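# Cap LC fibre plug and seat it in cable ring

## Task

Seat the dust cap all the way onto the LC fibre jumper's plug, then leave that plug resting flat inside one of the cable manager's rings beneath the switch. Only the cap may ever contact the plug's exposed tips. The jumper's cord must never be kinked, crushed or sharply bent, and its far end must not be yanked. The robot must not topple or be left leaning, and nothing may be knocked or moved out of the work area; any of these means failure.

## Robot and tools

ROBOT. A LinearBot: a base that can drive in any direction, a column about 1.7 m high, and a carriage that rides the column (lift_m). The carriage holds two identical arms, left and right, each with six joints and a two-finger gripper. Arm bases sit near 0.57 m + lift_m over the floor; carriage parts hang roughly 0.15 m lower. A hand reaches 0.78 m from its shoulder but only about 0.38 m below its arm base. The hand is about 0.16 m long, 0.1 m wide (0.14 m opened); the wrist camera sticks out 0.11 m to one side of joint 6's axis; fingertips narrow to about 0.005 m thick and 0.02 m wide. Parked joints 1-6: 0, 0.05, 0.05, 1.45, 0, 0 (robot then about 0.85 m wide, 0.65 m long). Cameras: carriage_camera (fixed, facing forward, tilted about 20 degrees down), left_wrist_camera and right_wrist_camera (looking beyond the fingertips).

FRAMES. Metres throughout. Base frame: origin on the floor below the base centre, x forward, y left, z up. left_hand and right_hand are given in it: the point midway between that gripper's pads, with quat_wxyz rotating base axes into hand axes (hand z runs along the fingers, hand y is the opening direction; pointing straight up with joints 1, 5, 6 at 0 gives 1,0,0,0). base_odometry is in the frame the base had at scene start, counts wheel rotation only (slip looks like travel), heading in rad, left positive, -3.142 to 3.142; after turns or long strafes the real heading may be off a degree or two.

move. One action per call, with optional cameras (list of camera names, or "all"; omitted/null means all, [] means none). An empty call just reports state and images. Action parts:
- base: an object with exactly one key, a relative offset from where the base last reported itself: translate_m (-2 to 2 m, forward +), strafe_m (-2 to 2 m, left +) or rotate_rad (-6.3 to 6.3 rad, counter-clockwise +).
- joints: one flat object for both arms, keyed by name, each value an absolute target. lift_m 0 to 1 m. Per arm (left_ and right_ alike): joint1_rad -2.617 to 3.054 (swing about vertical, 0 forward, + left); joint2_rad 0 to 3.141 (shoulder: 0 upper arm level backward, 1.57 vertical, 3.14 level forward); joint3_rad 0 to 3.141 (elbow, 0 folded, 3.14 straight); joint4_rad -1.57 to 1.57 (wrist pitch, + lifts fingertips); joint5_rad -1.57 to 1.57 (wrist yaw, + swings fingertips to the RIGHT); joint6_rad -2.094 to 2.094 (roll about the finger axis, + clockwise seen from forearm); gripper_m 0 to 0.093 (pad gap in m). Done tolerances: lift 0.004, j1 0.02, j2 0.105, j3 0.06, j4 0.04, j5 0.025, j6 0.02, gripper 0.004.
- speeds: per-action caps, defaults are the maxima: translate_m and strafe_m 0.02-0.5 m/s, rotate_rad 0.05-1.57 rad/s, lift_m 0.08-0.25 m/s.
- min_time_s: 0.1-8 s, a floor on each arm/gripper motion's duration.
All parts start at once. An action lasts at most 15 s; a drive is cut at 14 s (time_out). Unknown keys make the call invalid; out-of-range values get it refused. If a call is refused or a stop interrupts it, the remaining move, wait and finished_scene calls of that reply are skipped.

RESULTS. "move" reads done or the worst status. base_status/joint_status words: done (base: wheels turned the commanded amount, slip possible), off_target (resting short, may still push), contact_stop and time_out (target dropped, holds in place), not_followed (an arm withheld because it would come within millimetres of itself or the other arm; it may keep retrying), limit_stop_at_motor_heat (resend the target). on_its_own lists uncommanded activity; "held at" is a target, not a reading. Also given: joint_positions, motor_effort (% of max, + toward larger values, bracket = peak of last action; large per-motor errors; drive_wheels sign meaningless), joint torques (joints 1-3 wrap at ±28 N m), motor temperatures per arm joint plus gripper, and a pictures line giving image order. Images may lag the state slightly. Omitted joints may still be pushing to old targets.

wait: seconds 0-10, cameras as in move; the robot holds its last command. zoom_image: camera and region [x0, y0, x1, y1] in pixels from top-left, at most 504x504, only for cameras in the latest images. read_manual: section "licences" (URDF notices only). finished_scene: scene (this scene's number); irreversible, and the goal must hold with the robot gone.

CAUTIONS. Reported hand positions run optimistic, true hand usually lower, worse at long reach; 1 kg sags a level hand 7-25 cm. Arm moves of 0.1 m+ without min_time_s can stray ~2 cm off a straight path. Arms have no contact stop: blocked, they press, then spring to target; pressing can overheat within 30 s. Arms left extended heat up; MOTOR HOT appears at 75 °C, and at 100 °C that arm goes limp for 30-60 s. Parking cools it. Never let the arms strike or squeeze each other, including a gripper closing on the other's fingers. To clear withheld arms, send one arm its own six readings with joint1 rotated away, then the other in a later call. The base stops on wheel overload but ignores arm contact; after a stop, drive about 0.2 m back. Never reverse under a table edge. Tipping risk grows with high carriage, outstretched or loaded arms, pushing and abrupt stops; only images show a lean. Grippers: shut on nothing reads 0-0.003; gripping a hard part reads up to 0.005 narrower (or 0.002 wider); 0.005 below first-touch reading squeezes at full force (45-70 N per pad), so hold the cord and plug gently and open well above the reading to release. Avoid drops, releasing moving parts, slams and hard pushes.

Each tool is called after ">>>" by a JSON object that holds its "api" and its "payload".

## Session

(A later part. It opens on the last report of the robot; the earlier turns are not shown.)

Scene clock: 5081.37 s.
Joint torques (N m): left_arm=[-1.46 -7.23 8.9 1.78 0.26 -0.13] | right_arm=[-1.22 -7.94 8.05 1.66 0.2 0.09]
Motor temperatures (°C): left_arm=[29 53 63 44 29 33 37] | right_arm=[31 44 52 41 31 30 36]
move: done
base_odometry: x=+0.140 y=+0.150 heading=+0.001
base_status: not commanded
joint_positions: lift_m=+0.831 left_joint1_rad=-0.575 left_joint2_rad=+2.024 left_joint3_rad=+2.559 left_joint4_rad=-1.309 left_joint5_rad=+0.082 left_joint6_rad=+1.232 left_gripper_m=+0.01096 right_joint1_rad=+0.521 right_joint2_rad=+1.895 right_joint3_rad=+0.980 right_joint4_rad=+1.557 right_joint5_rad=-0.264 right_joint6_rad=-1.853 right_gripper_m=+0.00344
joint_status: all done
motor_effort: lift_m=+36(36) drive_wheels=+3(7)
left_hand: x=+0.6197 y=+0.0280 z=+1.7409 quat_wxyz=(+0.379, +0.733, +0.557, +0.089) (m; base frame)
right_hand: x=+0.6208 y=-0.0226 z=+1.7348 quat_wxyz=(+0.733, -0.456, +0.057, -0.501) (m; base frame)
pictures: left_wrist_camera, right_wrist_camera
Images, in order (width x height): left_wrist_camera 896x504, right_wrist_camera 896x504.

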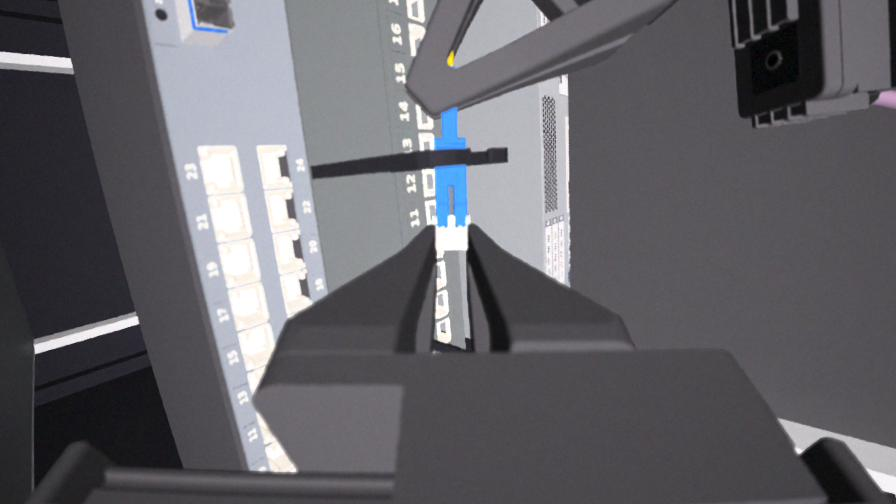

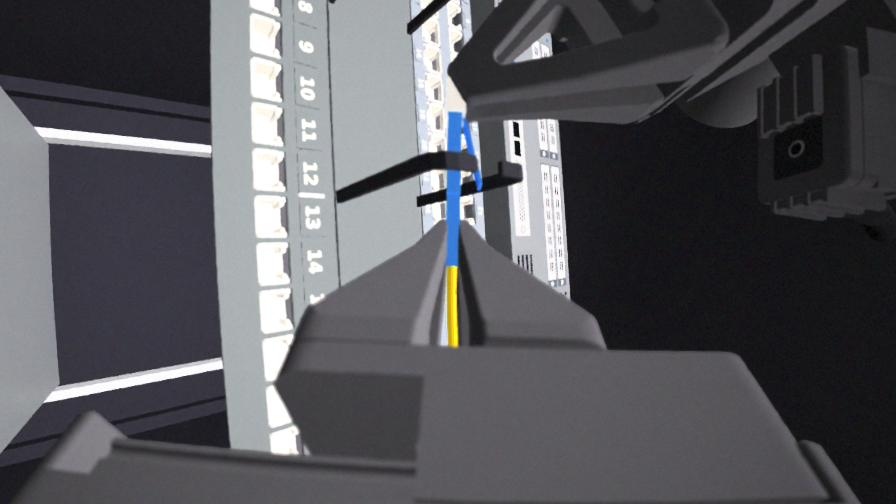

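>>> {"api": "move", "payload": {"joints": {"left_joint1_rad": -0.6120, "left_joint2_rad": 2.0450, "left_joint3_rad": 2.5890, "left_joint4_rad": -1.3027, "left_joint5_rad": 0.1060, "left_joint6_rad": 1.2217}, "min_time_s": 2.5, "cameras": ["left_wrist_camera", "right_wrist_camera"]}}

>>> {"api": "zoom_image", "payload": {"camera": "left_wrist_camera", "region": [420, 180, 484, 260]}}

>>> {"api": "zoom_image", "payload": {"camera": "right_wrist_camera", "region": [426, 76, 486, 136]}}

Scene clock: 5095.10 s.
Joint torques (N m): left_arm=[-2.13 -7.15 8.9 1.82 0.42 -0.13] | right_arm=[-1.21 -7.92 8.06 1.66 0.19 0.08]
Motor temperatures (°C): left_arm=[29 52 63 44 29 33 37] | right_arm=[31 44 52 41 31 30 36]
move: off_target
base_odometry: x=+0.140 y=+0.150 heading=+0.001
base_status: not commanded
joint_positions: lift_m=+0.831 left_joint1_rad=-0.585 left_joint2_rad=+2.024 left_joint3_rad=+2.559 left_joint4_rad=-1.314 left_joint5_rad=+0.074 left_joint6_rad=+1.232 left_gripper_m=+0.01096 right_joint1_rad=+0.520 right_joint2_rad=+1.895 right_joint3_rad=+0.980 right_joint4_rad=+1.557 right_joint5_rad=-0.264 right_joint6_rad=-1.853 right_gripper_m=+0.00353
joint_status: left_joint1_rad off_target (ended at -0.585, target -0.612); left_joint5_rad off_target (ended at +0.074, target +0.106); the others done
motor_effort: lift_m=+36(36) drive_wheels=+4(8)
left_hand: x=+0.6170 y=+0.0254 z=+1.7401 quat_wxyz=(+0.377, +0.736, +0.555, +0.090) (m; base frame)
right_hand: x=+0.6208 y=-0.0228 z=+1.7349 quat_wxyz=(+0.733, -0.456, +0.057, -0.502) (m; base frame)
pictures: left_wrist_camera, right_wrist_camera
Images, in order (width x height): left_wrist_camera 896x504, right_wrist_camera 896x504.

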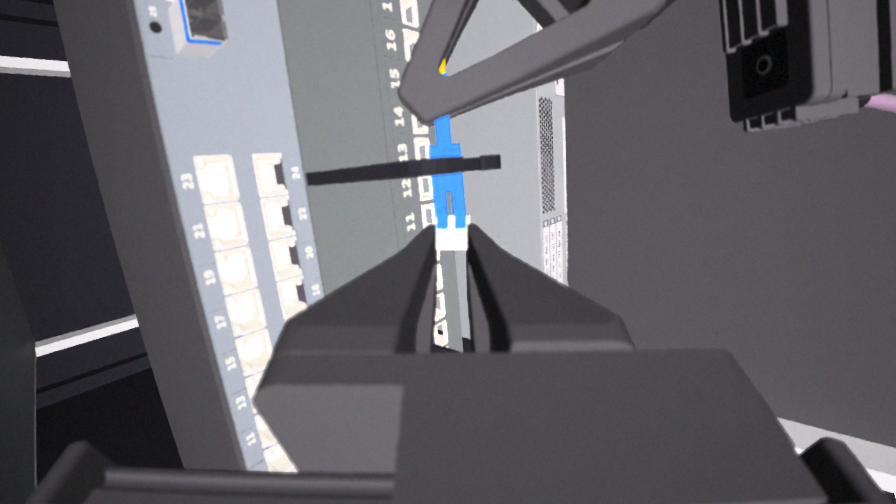

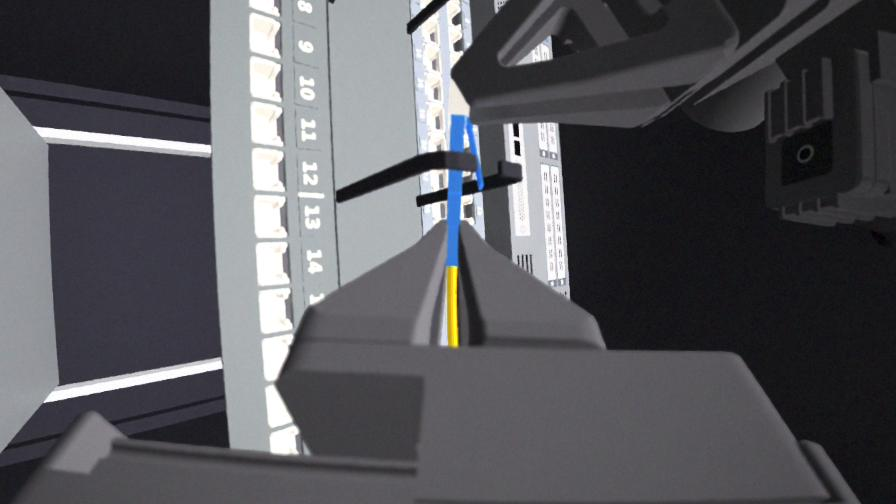

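Scaled by 6.300 from the camera's 896x504 image, which has a finer 1280x720 frame.

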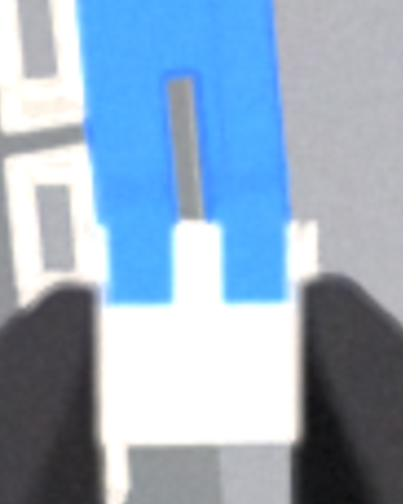

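Scaled by 8.400 from the camera's 896x504 image, which has a finer 1280x720 frame.

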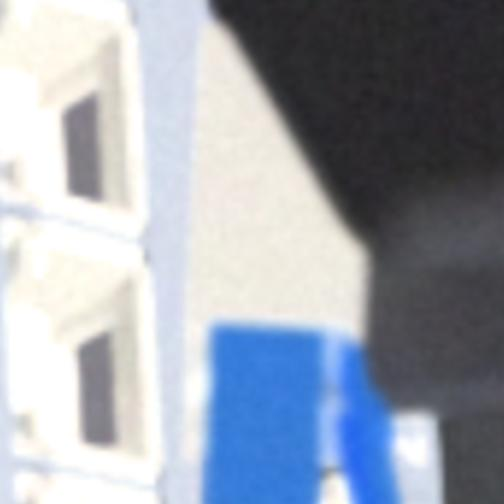

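>>> {"api": "zoom_image", "payload": {"camera": "left_wrist_camera", "region": [430, 200, 474, 244]}}

>>> {"api": "zoom_image", "payload": {"camera": "left_wrist_camera", "region": [390, 100, 510, 260]}}

Scaled by 11.455 from the camera's 896x504 image, which has a finer 1280x720 frame.

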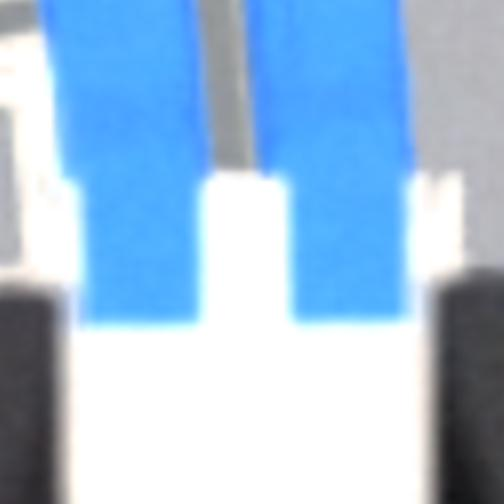

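Scaled by 3.150 from the camera's 896x504 image, which has a finer 1280x720 frame.

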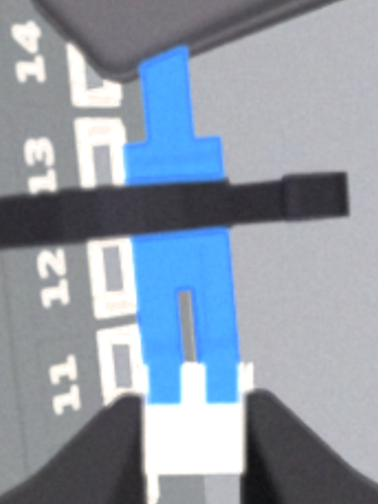

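>>> {"api": "move", "payload": {"joints": {"left_joint1_rad": -0.6120, "left_joint2_rad": 2.0520, "left_joint3_rad": 2.6010, "left_joint4_rad": -1.3035, "left_joint5_rad": 0.1060, "left_joint6_rad": 1.2217}, "min_time_s": 2.5, "cameras": ["left_wrist_camera", "right_wrist_camera"]}}

>>> {"api": "zoom_image", "payload": {"camera": "left_wrist_camera", "region": [390, 100, 510, 260]}}

>>> {"api": "zoom_image", "payload": {"camera": "right_wrist_camera", "region": [426, 76, 486, 136]}}

Scene clock: 5169.73 s.
Joint torques (N m): left_arm=[-2.09 -7.12 8.84 1.87 0.43 -0.12] | right_arm=[-1.22 -7.91 8.06 1.65 0.2 0.08]
Motor temperatures (°C): left_arm=[30 52 63 44 29 33 37] | right_arm=[31 44 52 41 31 30 36]
move: off_target
base_odometry: x=+0.140 y=+0.150 heading=+0.001
base_status: not commanded
joint_positions: lift_m=+0.831 left_joint1_rad=-0.585 left_joint2_rad=+2.030 left_joint3_rad=+2.571 left_joint4_rad=-1.318 left_joint5_rad=+0.073 left_joint6_rad=+1.232 left_gripper_m=+0.01096 right_joint1_rad=+0.520 right_joint2_rad=+1.895 right_joint3_rad=+0.980 right_joint4_rad=+1.557 right_joint5_rad=-0.264 right_joint6_rad=-1.853 right_gripper_m=+0.00348
joint_status: left_joint1_rad off_target (ended at -0.585, target -0.612); left_joint5_rad off_target (ended at +0.073, target +0.106); the others done
motor_effort: lift_m=+36(36) drive_wheels=+3(6)
left_hand: x=+0.6177 y=+0.0251 z=+1.7409 quat_wxyz=(+0.377, +0.735, +0.555, +0.091) (m; base frame)
right_hand: x=+0.6208 y=-0.0228 z=+1.7349 quat_wxyz=(+0.733, -0.456, +0.057, -0.502) (m; base frame)
pictures: left_wrist_camera, right_wrist_camera
Images, in order (width x height): left_wrist_camera 896x504, right_wrist_camera 896x504.

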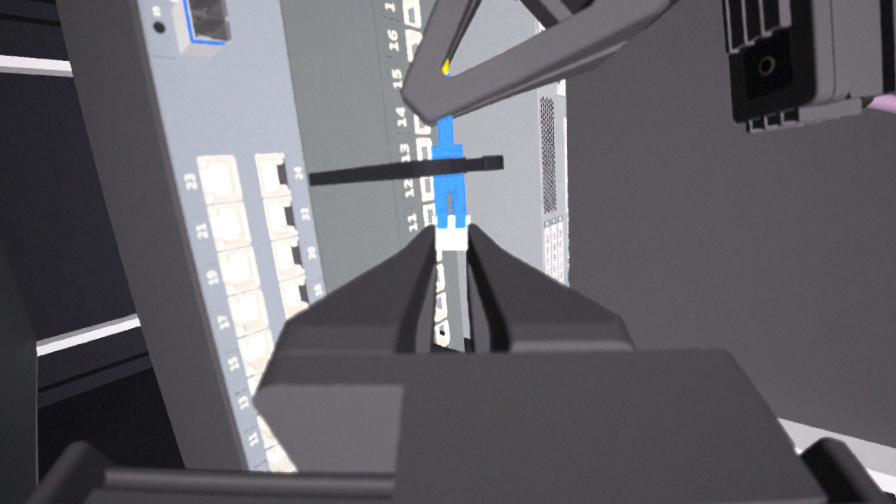

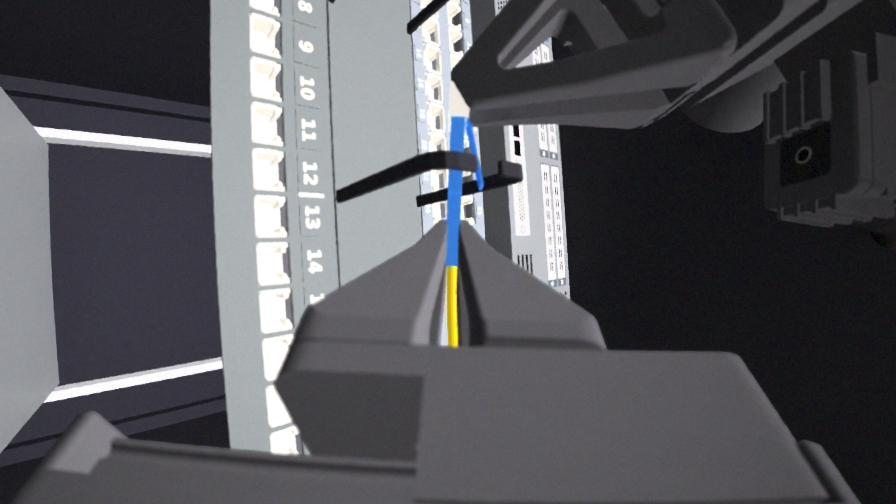

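Scaled by 3.150 from the camera's 896x504 image, which has a finer 1280x720 frame.

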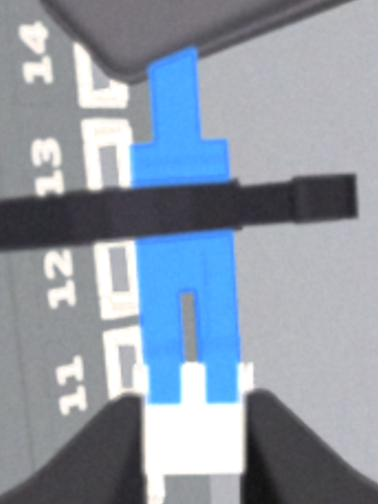

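Scaled by 8.400 from the camera's 896x504 image, which has a finer 1280x720 frame.

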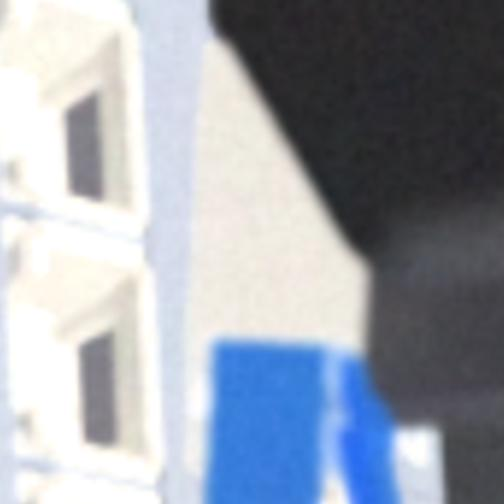

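>>> {"api": "move", "payload": {"cameras": ["left_wrist_camera", "right_wrist_camera"]}}

Scene clock: 5203.77 s.
Joint torques (N m): left_arm=[-2.1 -7.12 8.8 1.86 0.43 -0.12] | right_arm=[-1.21 -7.9 8.06 1.67 0.19 0.08]
Motor temperatures (°C): left_arm=[30 50 64 43 29 33 37] | right_arm=[31 44 52 41 31 30 36]
base_odometry: x=+0.140 y=+0.150 heading=+0.001
base_status: not commanded
joint_positions: lift_m=+0.831 left_joint1_rad=-0.585 left_joint2_rad=+2.030 left_joint3_rad=+2.571 left_joint4_rad=-1.318 left_joint5_rad=+0.073 left_joint6_rad=+1.232 left_gripper_m=+0.01096 right_joint1_rad=+0.520 right_joint2_rad=+1.895 right_joint3_rad=+0.980 right_joint4_rad=+1.557 right_joint5_rad=-0.264 right_joint6_rad=-1.853 right_gripper_m=+0.00355
joint_status: left_joint1_rad off_target (ended at -0.585, target -0.612); left_joint5_rad off_target (ended at +0.073, target +0.106); the others done
motor_effort: lift_m=+36(36) drive_wheels=+0(6)
left_hand: x=+0.6176 y=+0.0251 z=+1.7408 quat_wxyz=(+0.377, +0.735, +0.556, +0.091) (m; base frame)
right_hand: x=+0.6208 y=-0.0228 z=+1.7349 quat_wxyz=(+0.733, -0.456, +0.057, -0.502) (m; base frame)
pictures: left_wrist_camera, right_wrist_camera
Images, in order (width x height): left_wrist_camera 896x504, right_wrist_camera 896x504.

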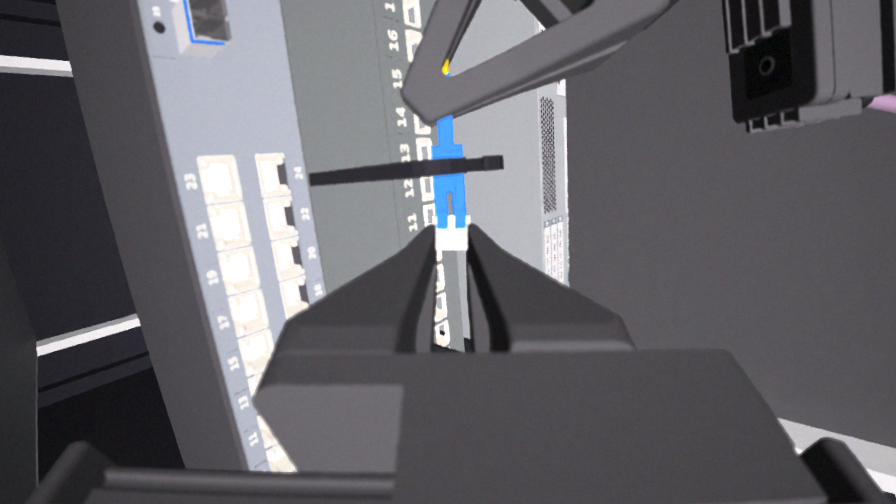

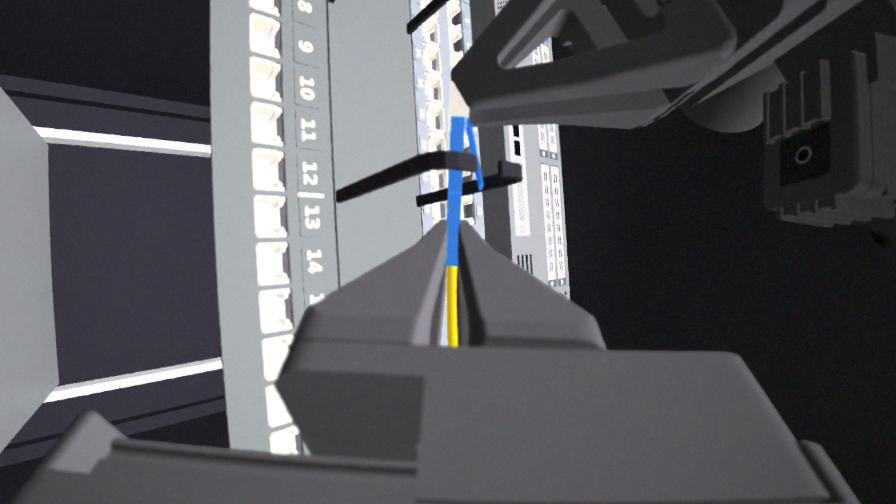

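>>> {"api": "zoom_image", "payload": {"camera": "left_wrist_camera", "region": [420, 180, 484, 260]}}

>>> {"api": "zoom_image", "payload": {"camera": "left_wrist_camera", "region": [390, 90, 510, 270]}}

>>> {"api": "zoom_image", "payload": {"camera": "right_wrist_camera", "region": [410, 100, 510, 280]}}

Scaled by 6.300 from the camera's 896x504 image, which has a finer 1280x720 frame.

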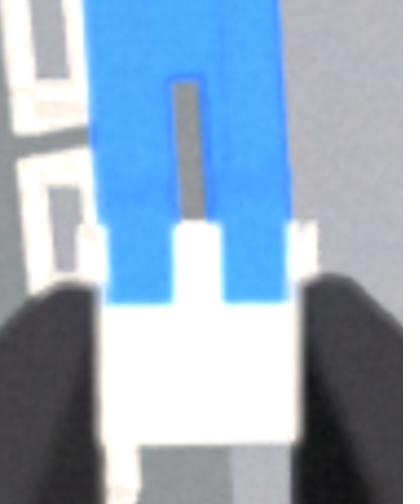

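Scaled by 2.800 from the camera's 896x504 image, which has a finer 1280x720 frame.

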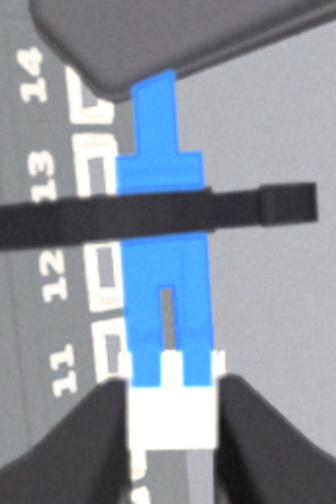

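Scaled by 2.800 from the camera's 896x504 image, which has a finer 1280x720 frame.

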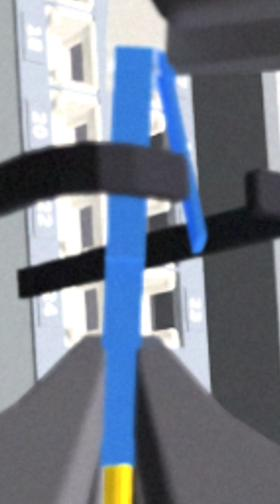

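>>> {"api": "move", "payload": {"joints": {"left_joint1_rad": -0.622, "left_joint2_rad": 2.060, "left_joint3_rad": 2.619, "left_joint4_rad": -1.3035, "left_joint5_rad": 0.114, "left_joint6_rad": 1.2217}, "min_time_s": 1.5, "cameras": ["left_wrist_camera", "right_wrist_camera"]}}

>>> {"api": "zoom_image", "payload": {"camera": "left_wrist_camera", "region": [420, 180, 484, 260]}}

>>> {"api": "zoom_image", "payload": {"camera": "right_wrist_camera", "region": [410, 100, 510, 280]}}

Scene clock: 5226.63 s.
Joint torques (N m): left_arm=[-2.65 -7.06 8.75 1.95 0.57 -0.13] | right_arm=[-1.17 -7.92 8.05 1.64 0.19 0.08]
Motor temperatures (°C): left_arm=[30 50 64 43 29 33 37] | right_arm=[31 44 52 41 31 30 36]
move: off_target
base_odometry: x=+0.140 y=+0.150 heading=+0.001
base_status: not commanded
joint_positions: lift_m=+0.831 left_joint1_rad=-0.589 left_joint2_rad=+2.038 left_joint3_rad=+2.590 left_joint4_rad=-1.325 left_joint5_rad=+0.066 left_joint6_rad=+1.232 left_gripper_m=+0.01096 right_joint1_rad=+0.520 right_joint2_rad=+1.895 right_joint3_rad=+0.980 right_joint4_rad=+1.558 right_joint5_rad=-0.264 right_joint6_rad=-1.853 right_gripper_m=+0.00338
joint_status: left_joint1_rad off_target (ended at -0.589, target -0.622); left_joint5_rad off_target (ended at +0.066, target +0.114); the others done
motor_effort: lift_m=+36(36) drive_wheels=-3(6)
left_hand: x=+0.6177 y=+0.0242 z=+1.7424 quat_wxyz=(+0.378, +0.735, +0.555, +0.094) (m; base frame)
right_hand: x=+0.6207 y=-0.0228 z=+1.7350 quat_wxyz=(+0.733, -0.455, +0.057, -0.502) (m; base frame)
pictures: left_wrist_camera, right_wrist_camera
Images, in order (width x height): left_wrist_camera 896x504, right_wrist_camera 896x504.

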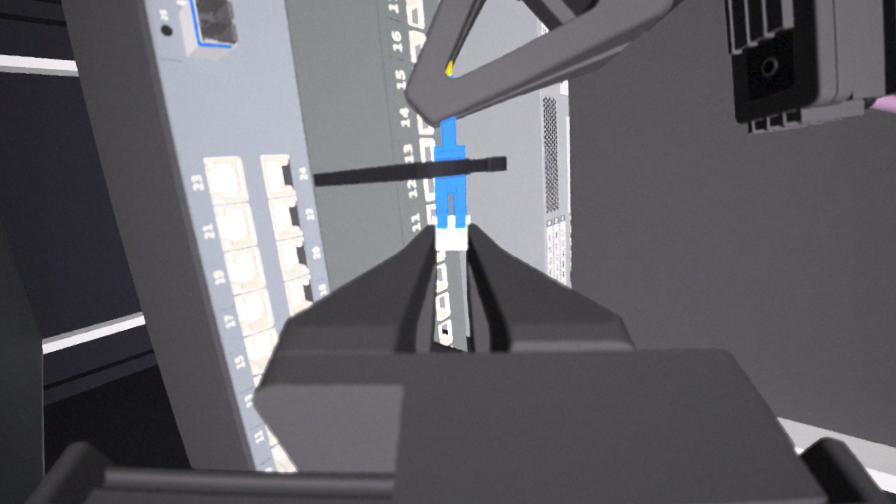

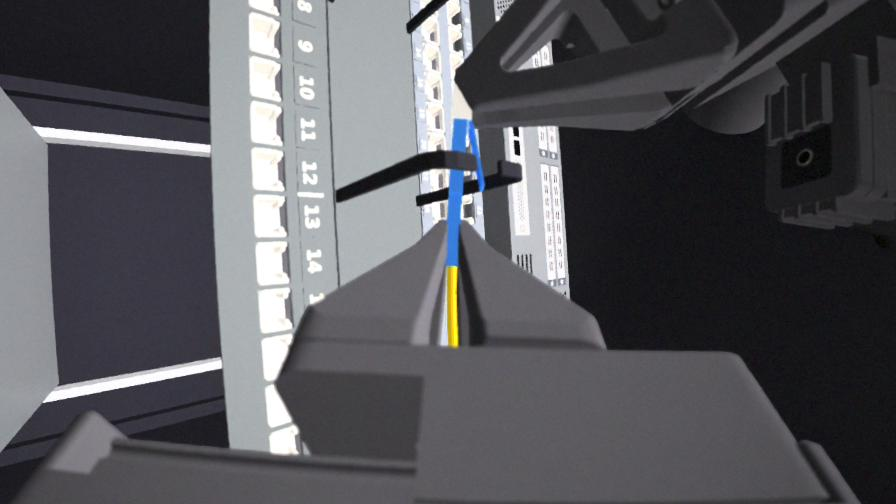

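Scaled by 6.300 from the camera's 896x504 image, which has a finer 1280x720 frame.

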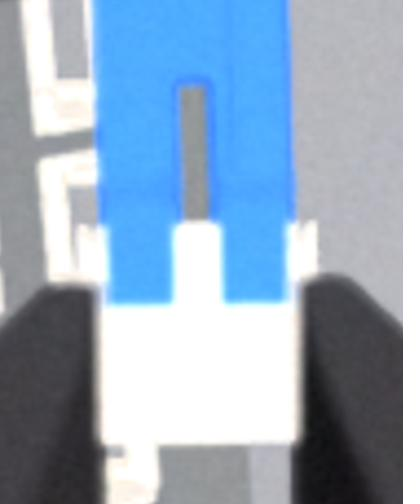

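Scaled by 2.800 from the camera's 896x504 image, which has a finer 1280x720 frame.

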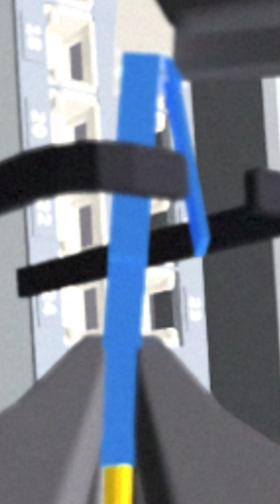

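>>> {"api": "move", "payload": {"joints": {"left_joint1_rad": -0.642, "left_joint2_rad": 2.066, "left_joint3_rad": 2.627, "left_joint4_rad": -1.3035, "left_joint5_rad": 0.124, "left_joint6_rad": 1.2217}, "min_time_s": 1.5, "cameras": ["left_wrist_camera", "right_wrist_camera"]}}

>>> {"api": "zoom_image", "payload": {"camera": "left_wrist_camera", "region": [420, 180, 484, 260]}}

>>> {"api": "zoom_image", "payload": {"camera": "right_wrist_camera", "region": [410, 100, 510, 280]}}

Scene clock: 5239.37 s.
Joint torques (N m): left_arm=[-3.41 -6.82 8.57 2.03 0.81 -0.12] | right_arm=[-1.14 -7.92 8.05 1.6 0.2 0.08]
Motor temperatures (°C): left_arm=[30 50 62 45 30 33 37] | right_arm=[31 44 52 40 31 30 36]
move: off_target
base_odometry: x=+0.140 y=+0.150 heading=+0.001
base_status: not commanded
joint_positions: lift_m=+0.831 left_joint1_rad=-0.599 left_joint2_rad=+2.040 left_joint3_rad=+2.600 left_joint4_rad=-1.332 left_joint5_rad=+0.050 left_joint6_rad=+1.231 left_gripper_m=+0.01096 right_joint1_rad=+0.520 right_joint2_rad=+1.895 right_joint3_rad=+0.980 right_joint4_rad=+1.561 right_joint5_rad=-0.264 right_joint6_rad=-1.853 right_gripper_m=+0.00334
joint_status: left_joint1_rad off_target (ended at -0.599, target -0.642); left_joint5_rad off_target (ended at +0.050, target +0.124); the others done
motor_effort: lift_m=+36(36) drive_wheels=+1(6)
left_hand: x=+0.6161 y=+0.0231 z=+1.7432 quat_wxyz=(+0.376, +0.736, +0.554, +0.099) (m; base frame)
right_hand: x=+0.6206 y=-0.0233 z=+1.7356 quat_wxyz=(+0.733, -0.454, +0.056, -0.502) (m; base frame)
pictures: left_wrist_camera, right_wrist_camera
Images, in order (width x height): left_wrist_camera 896x504, right_wrist_camera 896x504.

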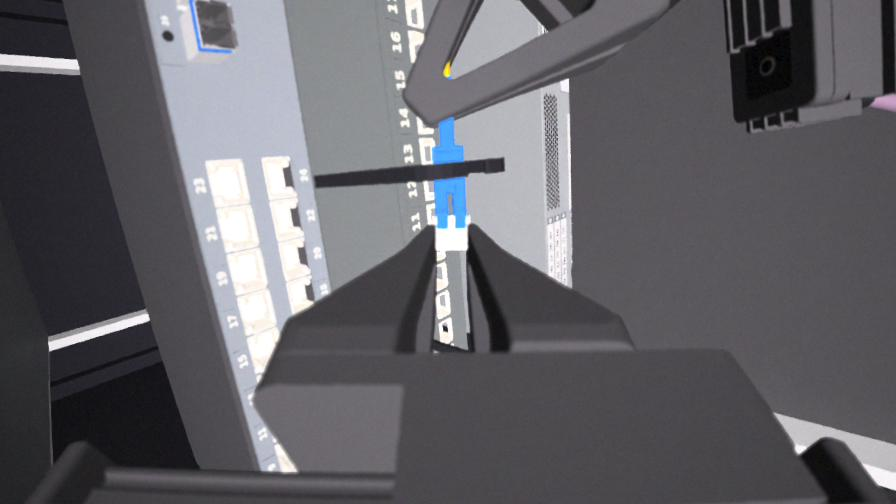

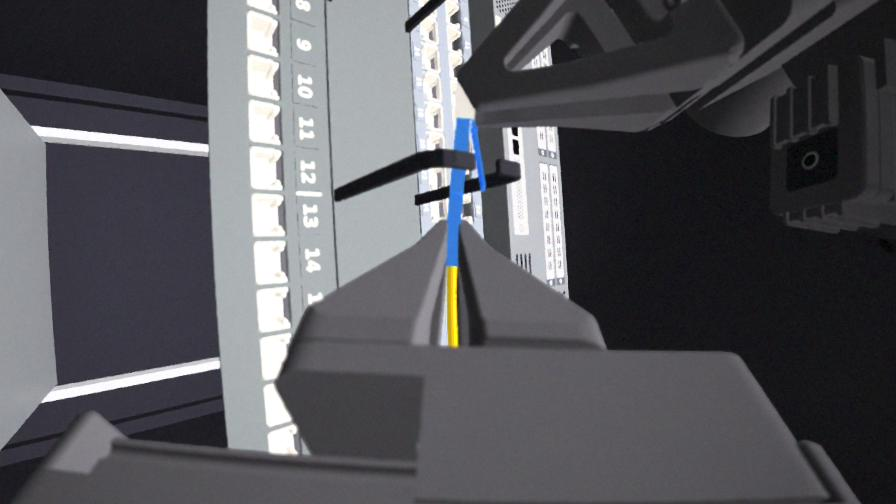

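Scaled by 6.300 from the camera's 896x504 image, which has a finer 1280x720 frame.

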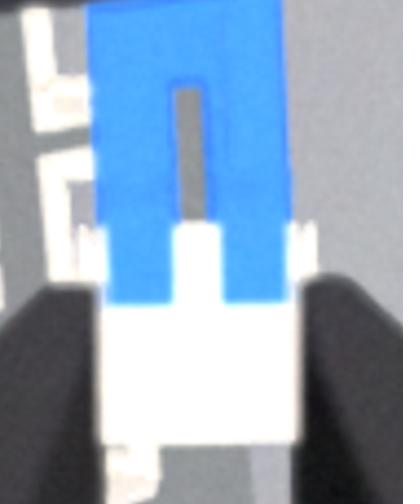

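Scaled by 2.800 from the camera's 896x504 image, which has a finer 1280x720 frame.

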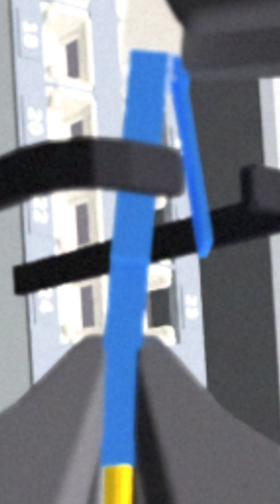

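>>> {"api": "move", "payload": {"joints": {"left_joint1_rad": -0.642, "left_joint2_rad": 2.080, "left_joint3_rad": 2.645, "left_joint4_rad": -1.3035, "left_joint5_rad": 0.154, "left_joint6_rad": 1.2217}, "min_time_s": 1.5, "cameras": ["left_wrist_camera", "right_wrist_camera"]}}

>>> {"api": "zoom_image", "payload": {"camera": "left_wrist_camera", "region": [420, 180, 484, 260]}}

>>> {"api": "zoom_image", "payload": {"camera": "right_wrist_camera", "region": [410, 100, 510, 280]}}

Scene clock: 5293.63 s.
Joint torques (N m): left_arm=[-3.41 -6.61 8.38 2.12 1.09 -0.11] | right_arm=[-1.07 -7.99 8.02 1.54 0.2 0.08]
Motor temperatures (°C): left_arm=[31 51 63 47 30 33 37] | right_arm=[31 43 52 39 31 30 36]
move: off_target
base_odometry: x=+0.140 y=+0.150 heading=+0.001
base_status: not commanded
joint_positions: lift_m=+0.831 left_joint1_rad=-0.599 left_joint2_rad=+2.051 left_joint3_rad=+2.619 left_joint4_rad=-1.341 left_joint5_rad=+0.050 left_joint6_rad=+1.230 left_gripper_m=+0.01096 right_joint1_rad=+0.519 right_joint2_rad=+1.896 right_joint3_rad=+0.980 right_joint4_rad=+1.565 right_joint5_rad=-0.264 right_joint6_rad=-1.853 right_gripper_m=+0.00334
joint_status: left_joint1_rad off_target (ended at -0.599, target -0.642); left_joint5_rad off_target (ended at +0.049, target +0.154); the others done
motor_effort: lift_m=+36(36) drive_wheels=+2(6)
left_hand: x=+0.6168 y=+0.0224 z=+1.7432 quat_wxyz=(+0.376, +0.736, +0.554, +0.099) (m; base frame)
right_hand: x=+0.6203 y=-0.0237 z=+1.7361 quat_wxyz=(+0.734, -0.453, +0.056, -0.503) (m; base frame)
pictures: left_wrist_camera, right_wrist_camera
Images, in order (width x height): left_wrist_camera 896x504, right_wrist_camera 896x504.

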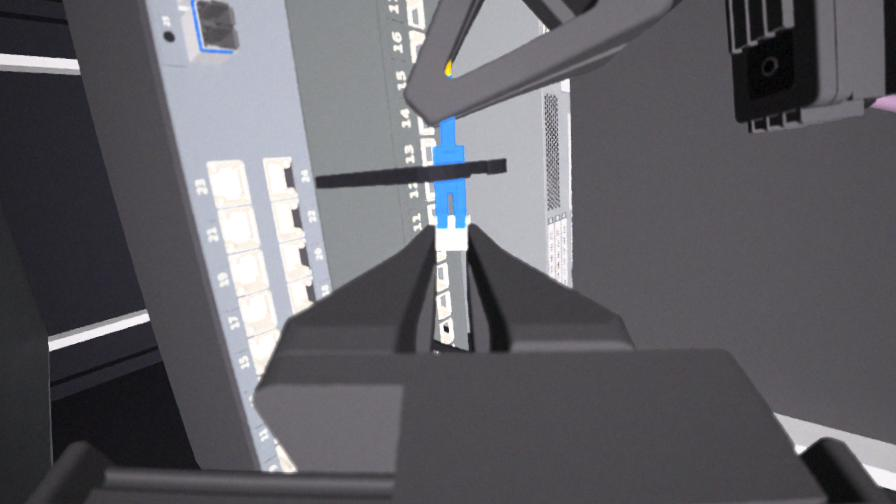

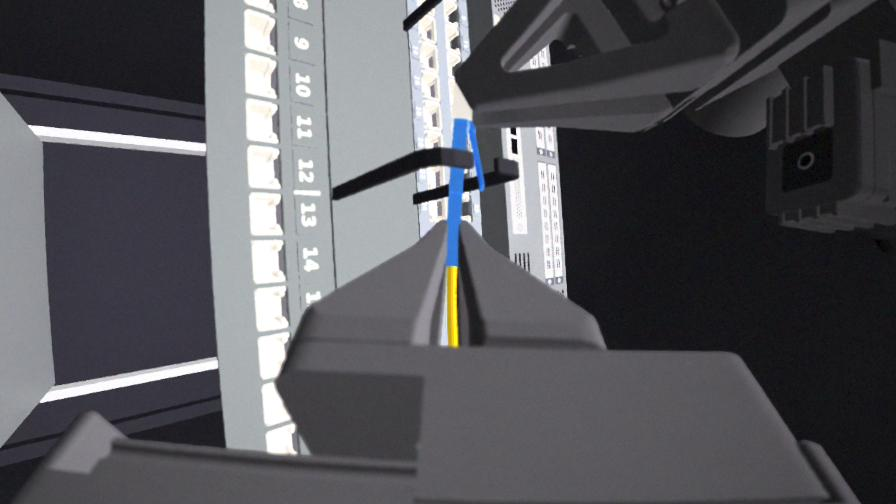

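Scaled by 6.300 from the camera's 896x504 image, which has a finer 1280x720 frame.

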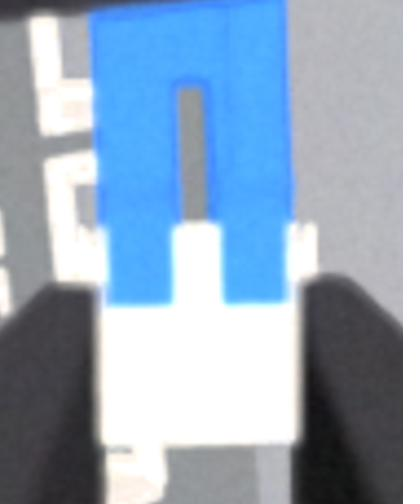

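Scaled by 2.800 from the camera's 896x504 image, which has a finer 1280x720 frame.

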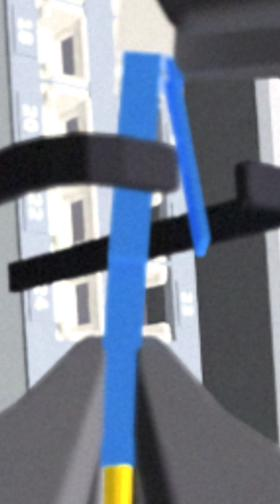

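>>> {"api": "move", "payload": {"joints": {"left_joint1_rad": -0.664, "left_joint2_rad": 2.100, "left_joint3_rad": 2.671, "left_joint4_rad": -1.3035, "left_joint5_rad": 0.184, "left_joint6_rad": 1.2217}, "min_time_s": 2, "cameras": ["left_wrist_camera", "right_wrist_camera"]}}

>>> {"api": "zoom_image", "payload": {"camera": "left_wrist_camera", "region": [420, 180, 484, 260]}}

>>> {"api": "zoom_image", "payload": {"camera": "right_wrist_camera", "region": [410, 100, 510, 280]}}

Scene clock: 5339.20 s.
Joint torques (N m): left_arm=[-4.97 -6.2 8.03 2.3 1.36 -0.12] | right_arm=[-0.98 -8.12 8.02 1.47 0.2 0.08]
Motor temperatures (°C): left_arm=[31 51 59 46 32 33 37] | right_arm=[31 43 52 38 31 30 36]
move: off_target
base_odometry: x=+0.140 y=+0.150 heading=+0.001
base_status: not commanded
joint_positions: lift_m=+0.831 left_joint1_rad=-0.602 left_joint2_rad=+2.066 left_joint3_rad=+2.648 left_joint4_rad=-1.357 left_joint5_rad=+0.050 left_joint6_rad=+1.230 left_gripper_m=+0.01096 right_joint1_rad=+0.518 right_joint2_rad=+1.897 right_joint3_rad=+0.980 right_joint4_rad=+1.571 right_joint5_rad=-0.264 right_joint6_rad=-1.853 right_gripper_m=+0.00357
joint_status: left_joint1_rad off_target (ended at -0.602, target -0.664); left_joint4_rad off_target (ended at -1.357, target -1.304); left_joint5_rad off_target (ended at +0.050, target +0.184); the others done
motor_effort: lift_m=+36(36) drive_wheels=+0(9)
left_hand: x=+0.6165 y=+0.0209 z=+1.7440 quat_wxyz=(+0.376, +0.737, +0.553, +0.098) (m; base frame)
right_hand: x=+0.6203 y=-0.0244 z=+1.7364 quat_wxyz=(+0.734, -0.451, +0.055, -0.505) (m; base frame)
pictures: left_wrist_camera, right_wrist_camera
Images, in order (width x height): left_wrist_camera 896x504, right_wrist_camera 896x504.

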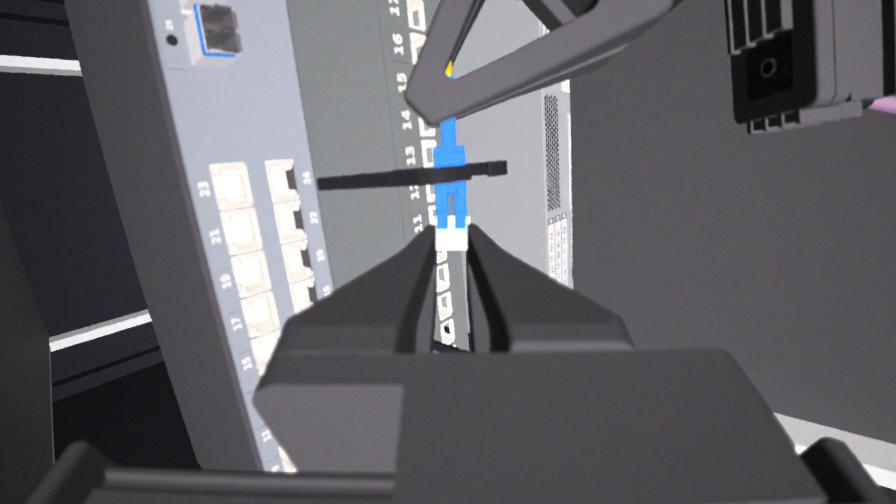

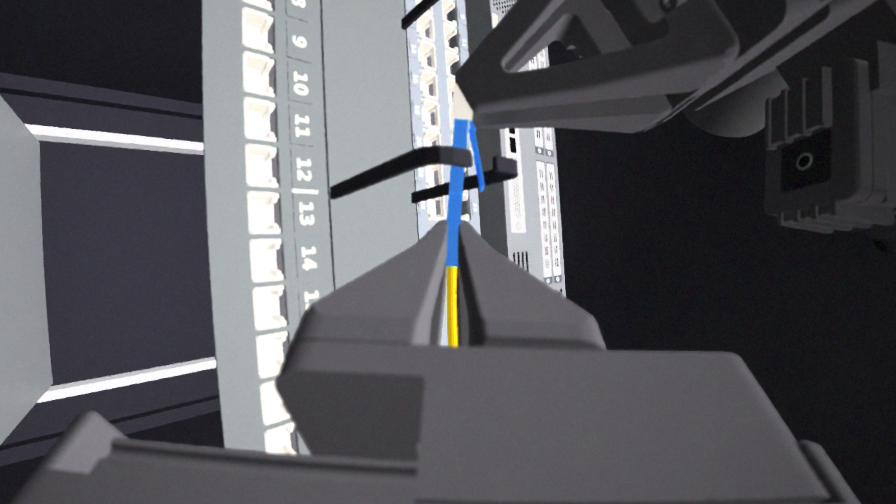

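Scaled by 6.300 from the camera's 896x504 image, which has a finer 1280x720 frame.

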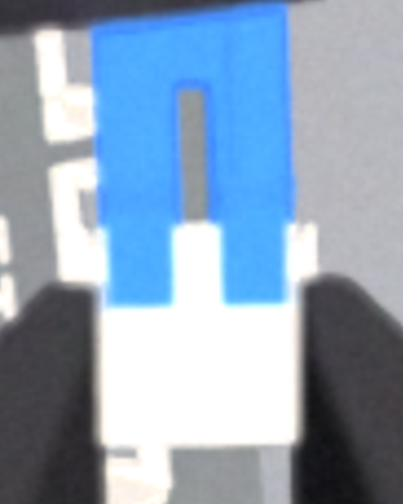

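Scaled by 2.800 from the camera's 896x504 image, which has a finer 1280x720 frame.

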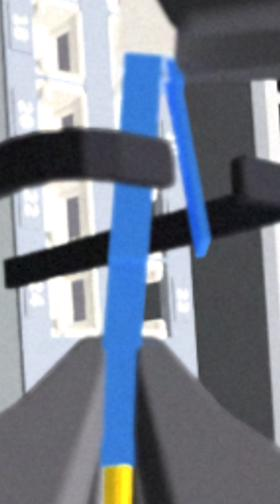

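>>> {"api": "move", "payload": {"joints": {"left_joint1_rad": -0.653, "left_joint2_rad": 2.100, "left_joint3_rad": 2.671, "left_joint4_rad": -1.3035, "left_joint5_rad": 0.226, "left_joint6_rad": 1.262}, "min_time_s": 1.5, "cameras": ["left_wrist_camera", "right_wrist_camera"]}}

>>> {"api": "zoom_image", "payload": {"camera": "left_wrist_camera", "region": [420, 180, 484, 260]}}

>>> {"api": "zoom_image", "payload": {"camera": "right_wrist_camera", "region": [410, 100, 510, 280]}}

Scene clock: 5417.10 s.
Joint torques (N m): left_arm=[-4.05 -6.24 8.01 2.31 1.68 0.11] | right_arm=[-0.92 -8.36 8.03 1.46 0.19 0.08]
Motor temperatures (°C): left_arm=[33 49 60 51 34 33 37] | right_arm=[31 45 52 39 31 30 36]
move: off_target
base_odometry: x=+0.140 y=+0.150 heading=+0.001
base_status: not commanded
joint_positions: lift_m=+0.831 left_joint1_rad=-0.602 left_joint2_rad=+2.066 left_joint3_rad=+2.648 left_joint4_rad=-1.359 left_joint5_rad=+0.056 left_joint6_rad=+1.247 left_gripper_m=+0.01096 right_joint1_rad=+0.518 right_joint2_rad=+1.898 right_joint3_rad=+0.980 right_joint4_rad=+1.573 right_joint5_rad=-0.264 right_joint6_rad=-1.853 right_gripper_m=+0.00357
joint_status: left_joint1_rad off_target (ended at -0.602, target -0.653); left_joint4_rad off_target (ended at -1.359, target -1.304); left_joint5_rad off_target (ended at +0.056, target +0.226); the others done
motor_effort: lift_m=+36(36) drive_wheels=+4(6)
left_hand: x=+0.6154 y=+0.0202 z=+1.7435 quat_wxyz=(+0.375, +0.742, +0.547, +0.098) (m; base frame)
right_hand: x=+0.6202 y=-0.0247 z=+1.7366 quat_wxyz=(+0.734, -0.450, +0.055, -0.505) (m; base frame)
pictures: left_wrist_camera, right_wrist_camera
Images, in order (width x height): left_wrist_camera 896x504, right_wrist_camera 896x504.

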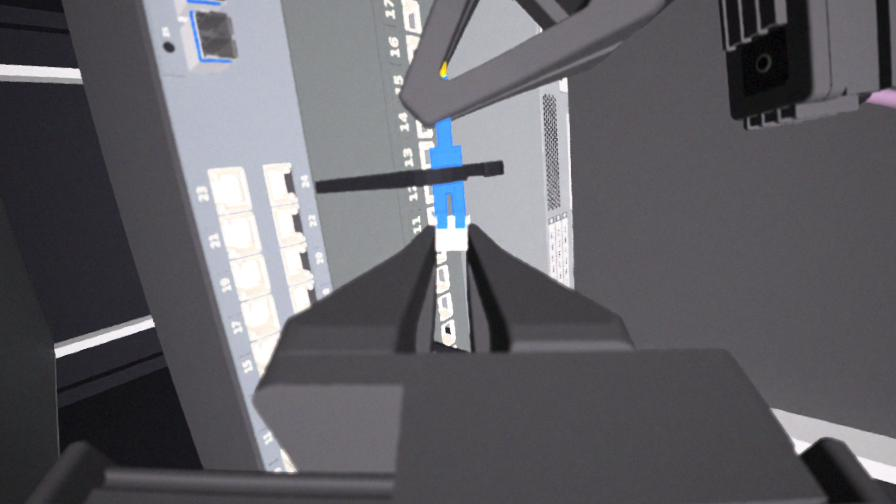

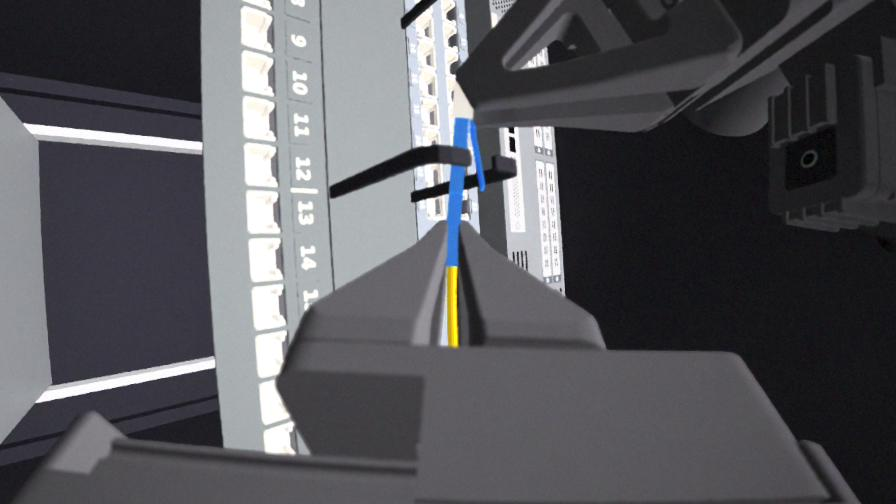

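Scaled by 6.300 from the camera's 896x504 image, which has a finer 1280x720 frame.

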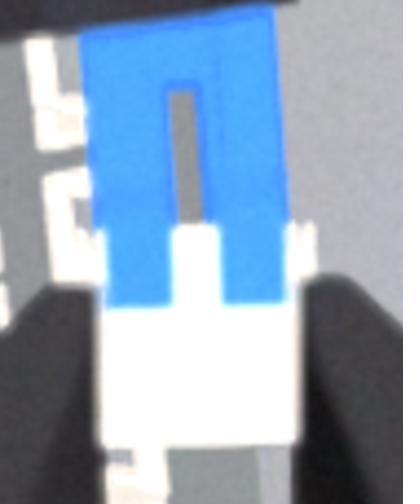

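Scaled by 2.800 from the camera's 896x504 image, which has a finer 1280x720 frame.

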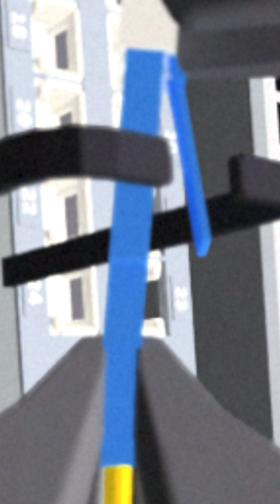

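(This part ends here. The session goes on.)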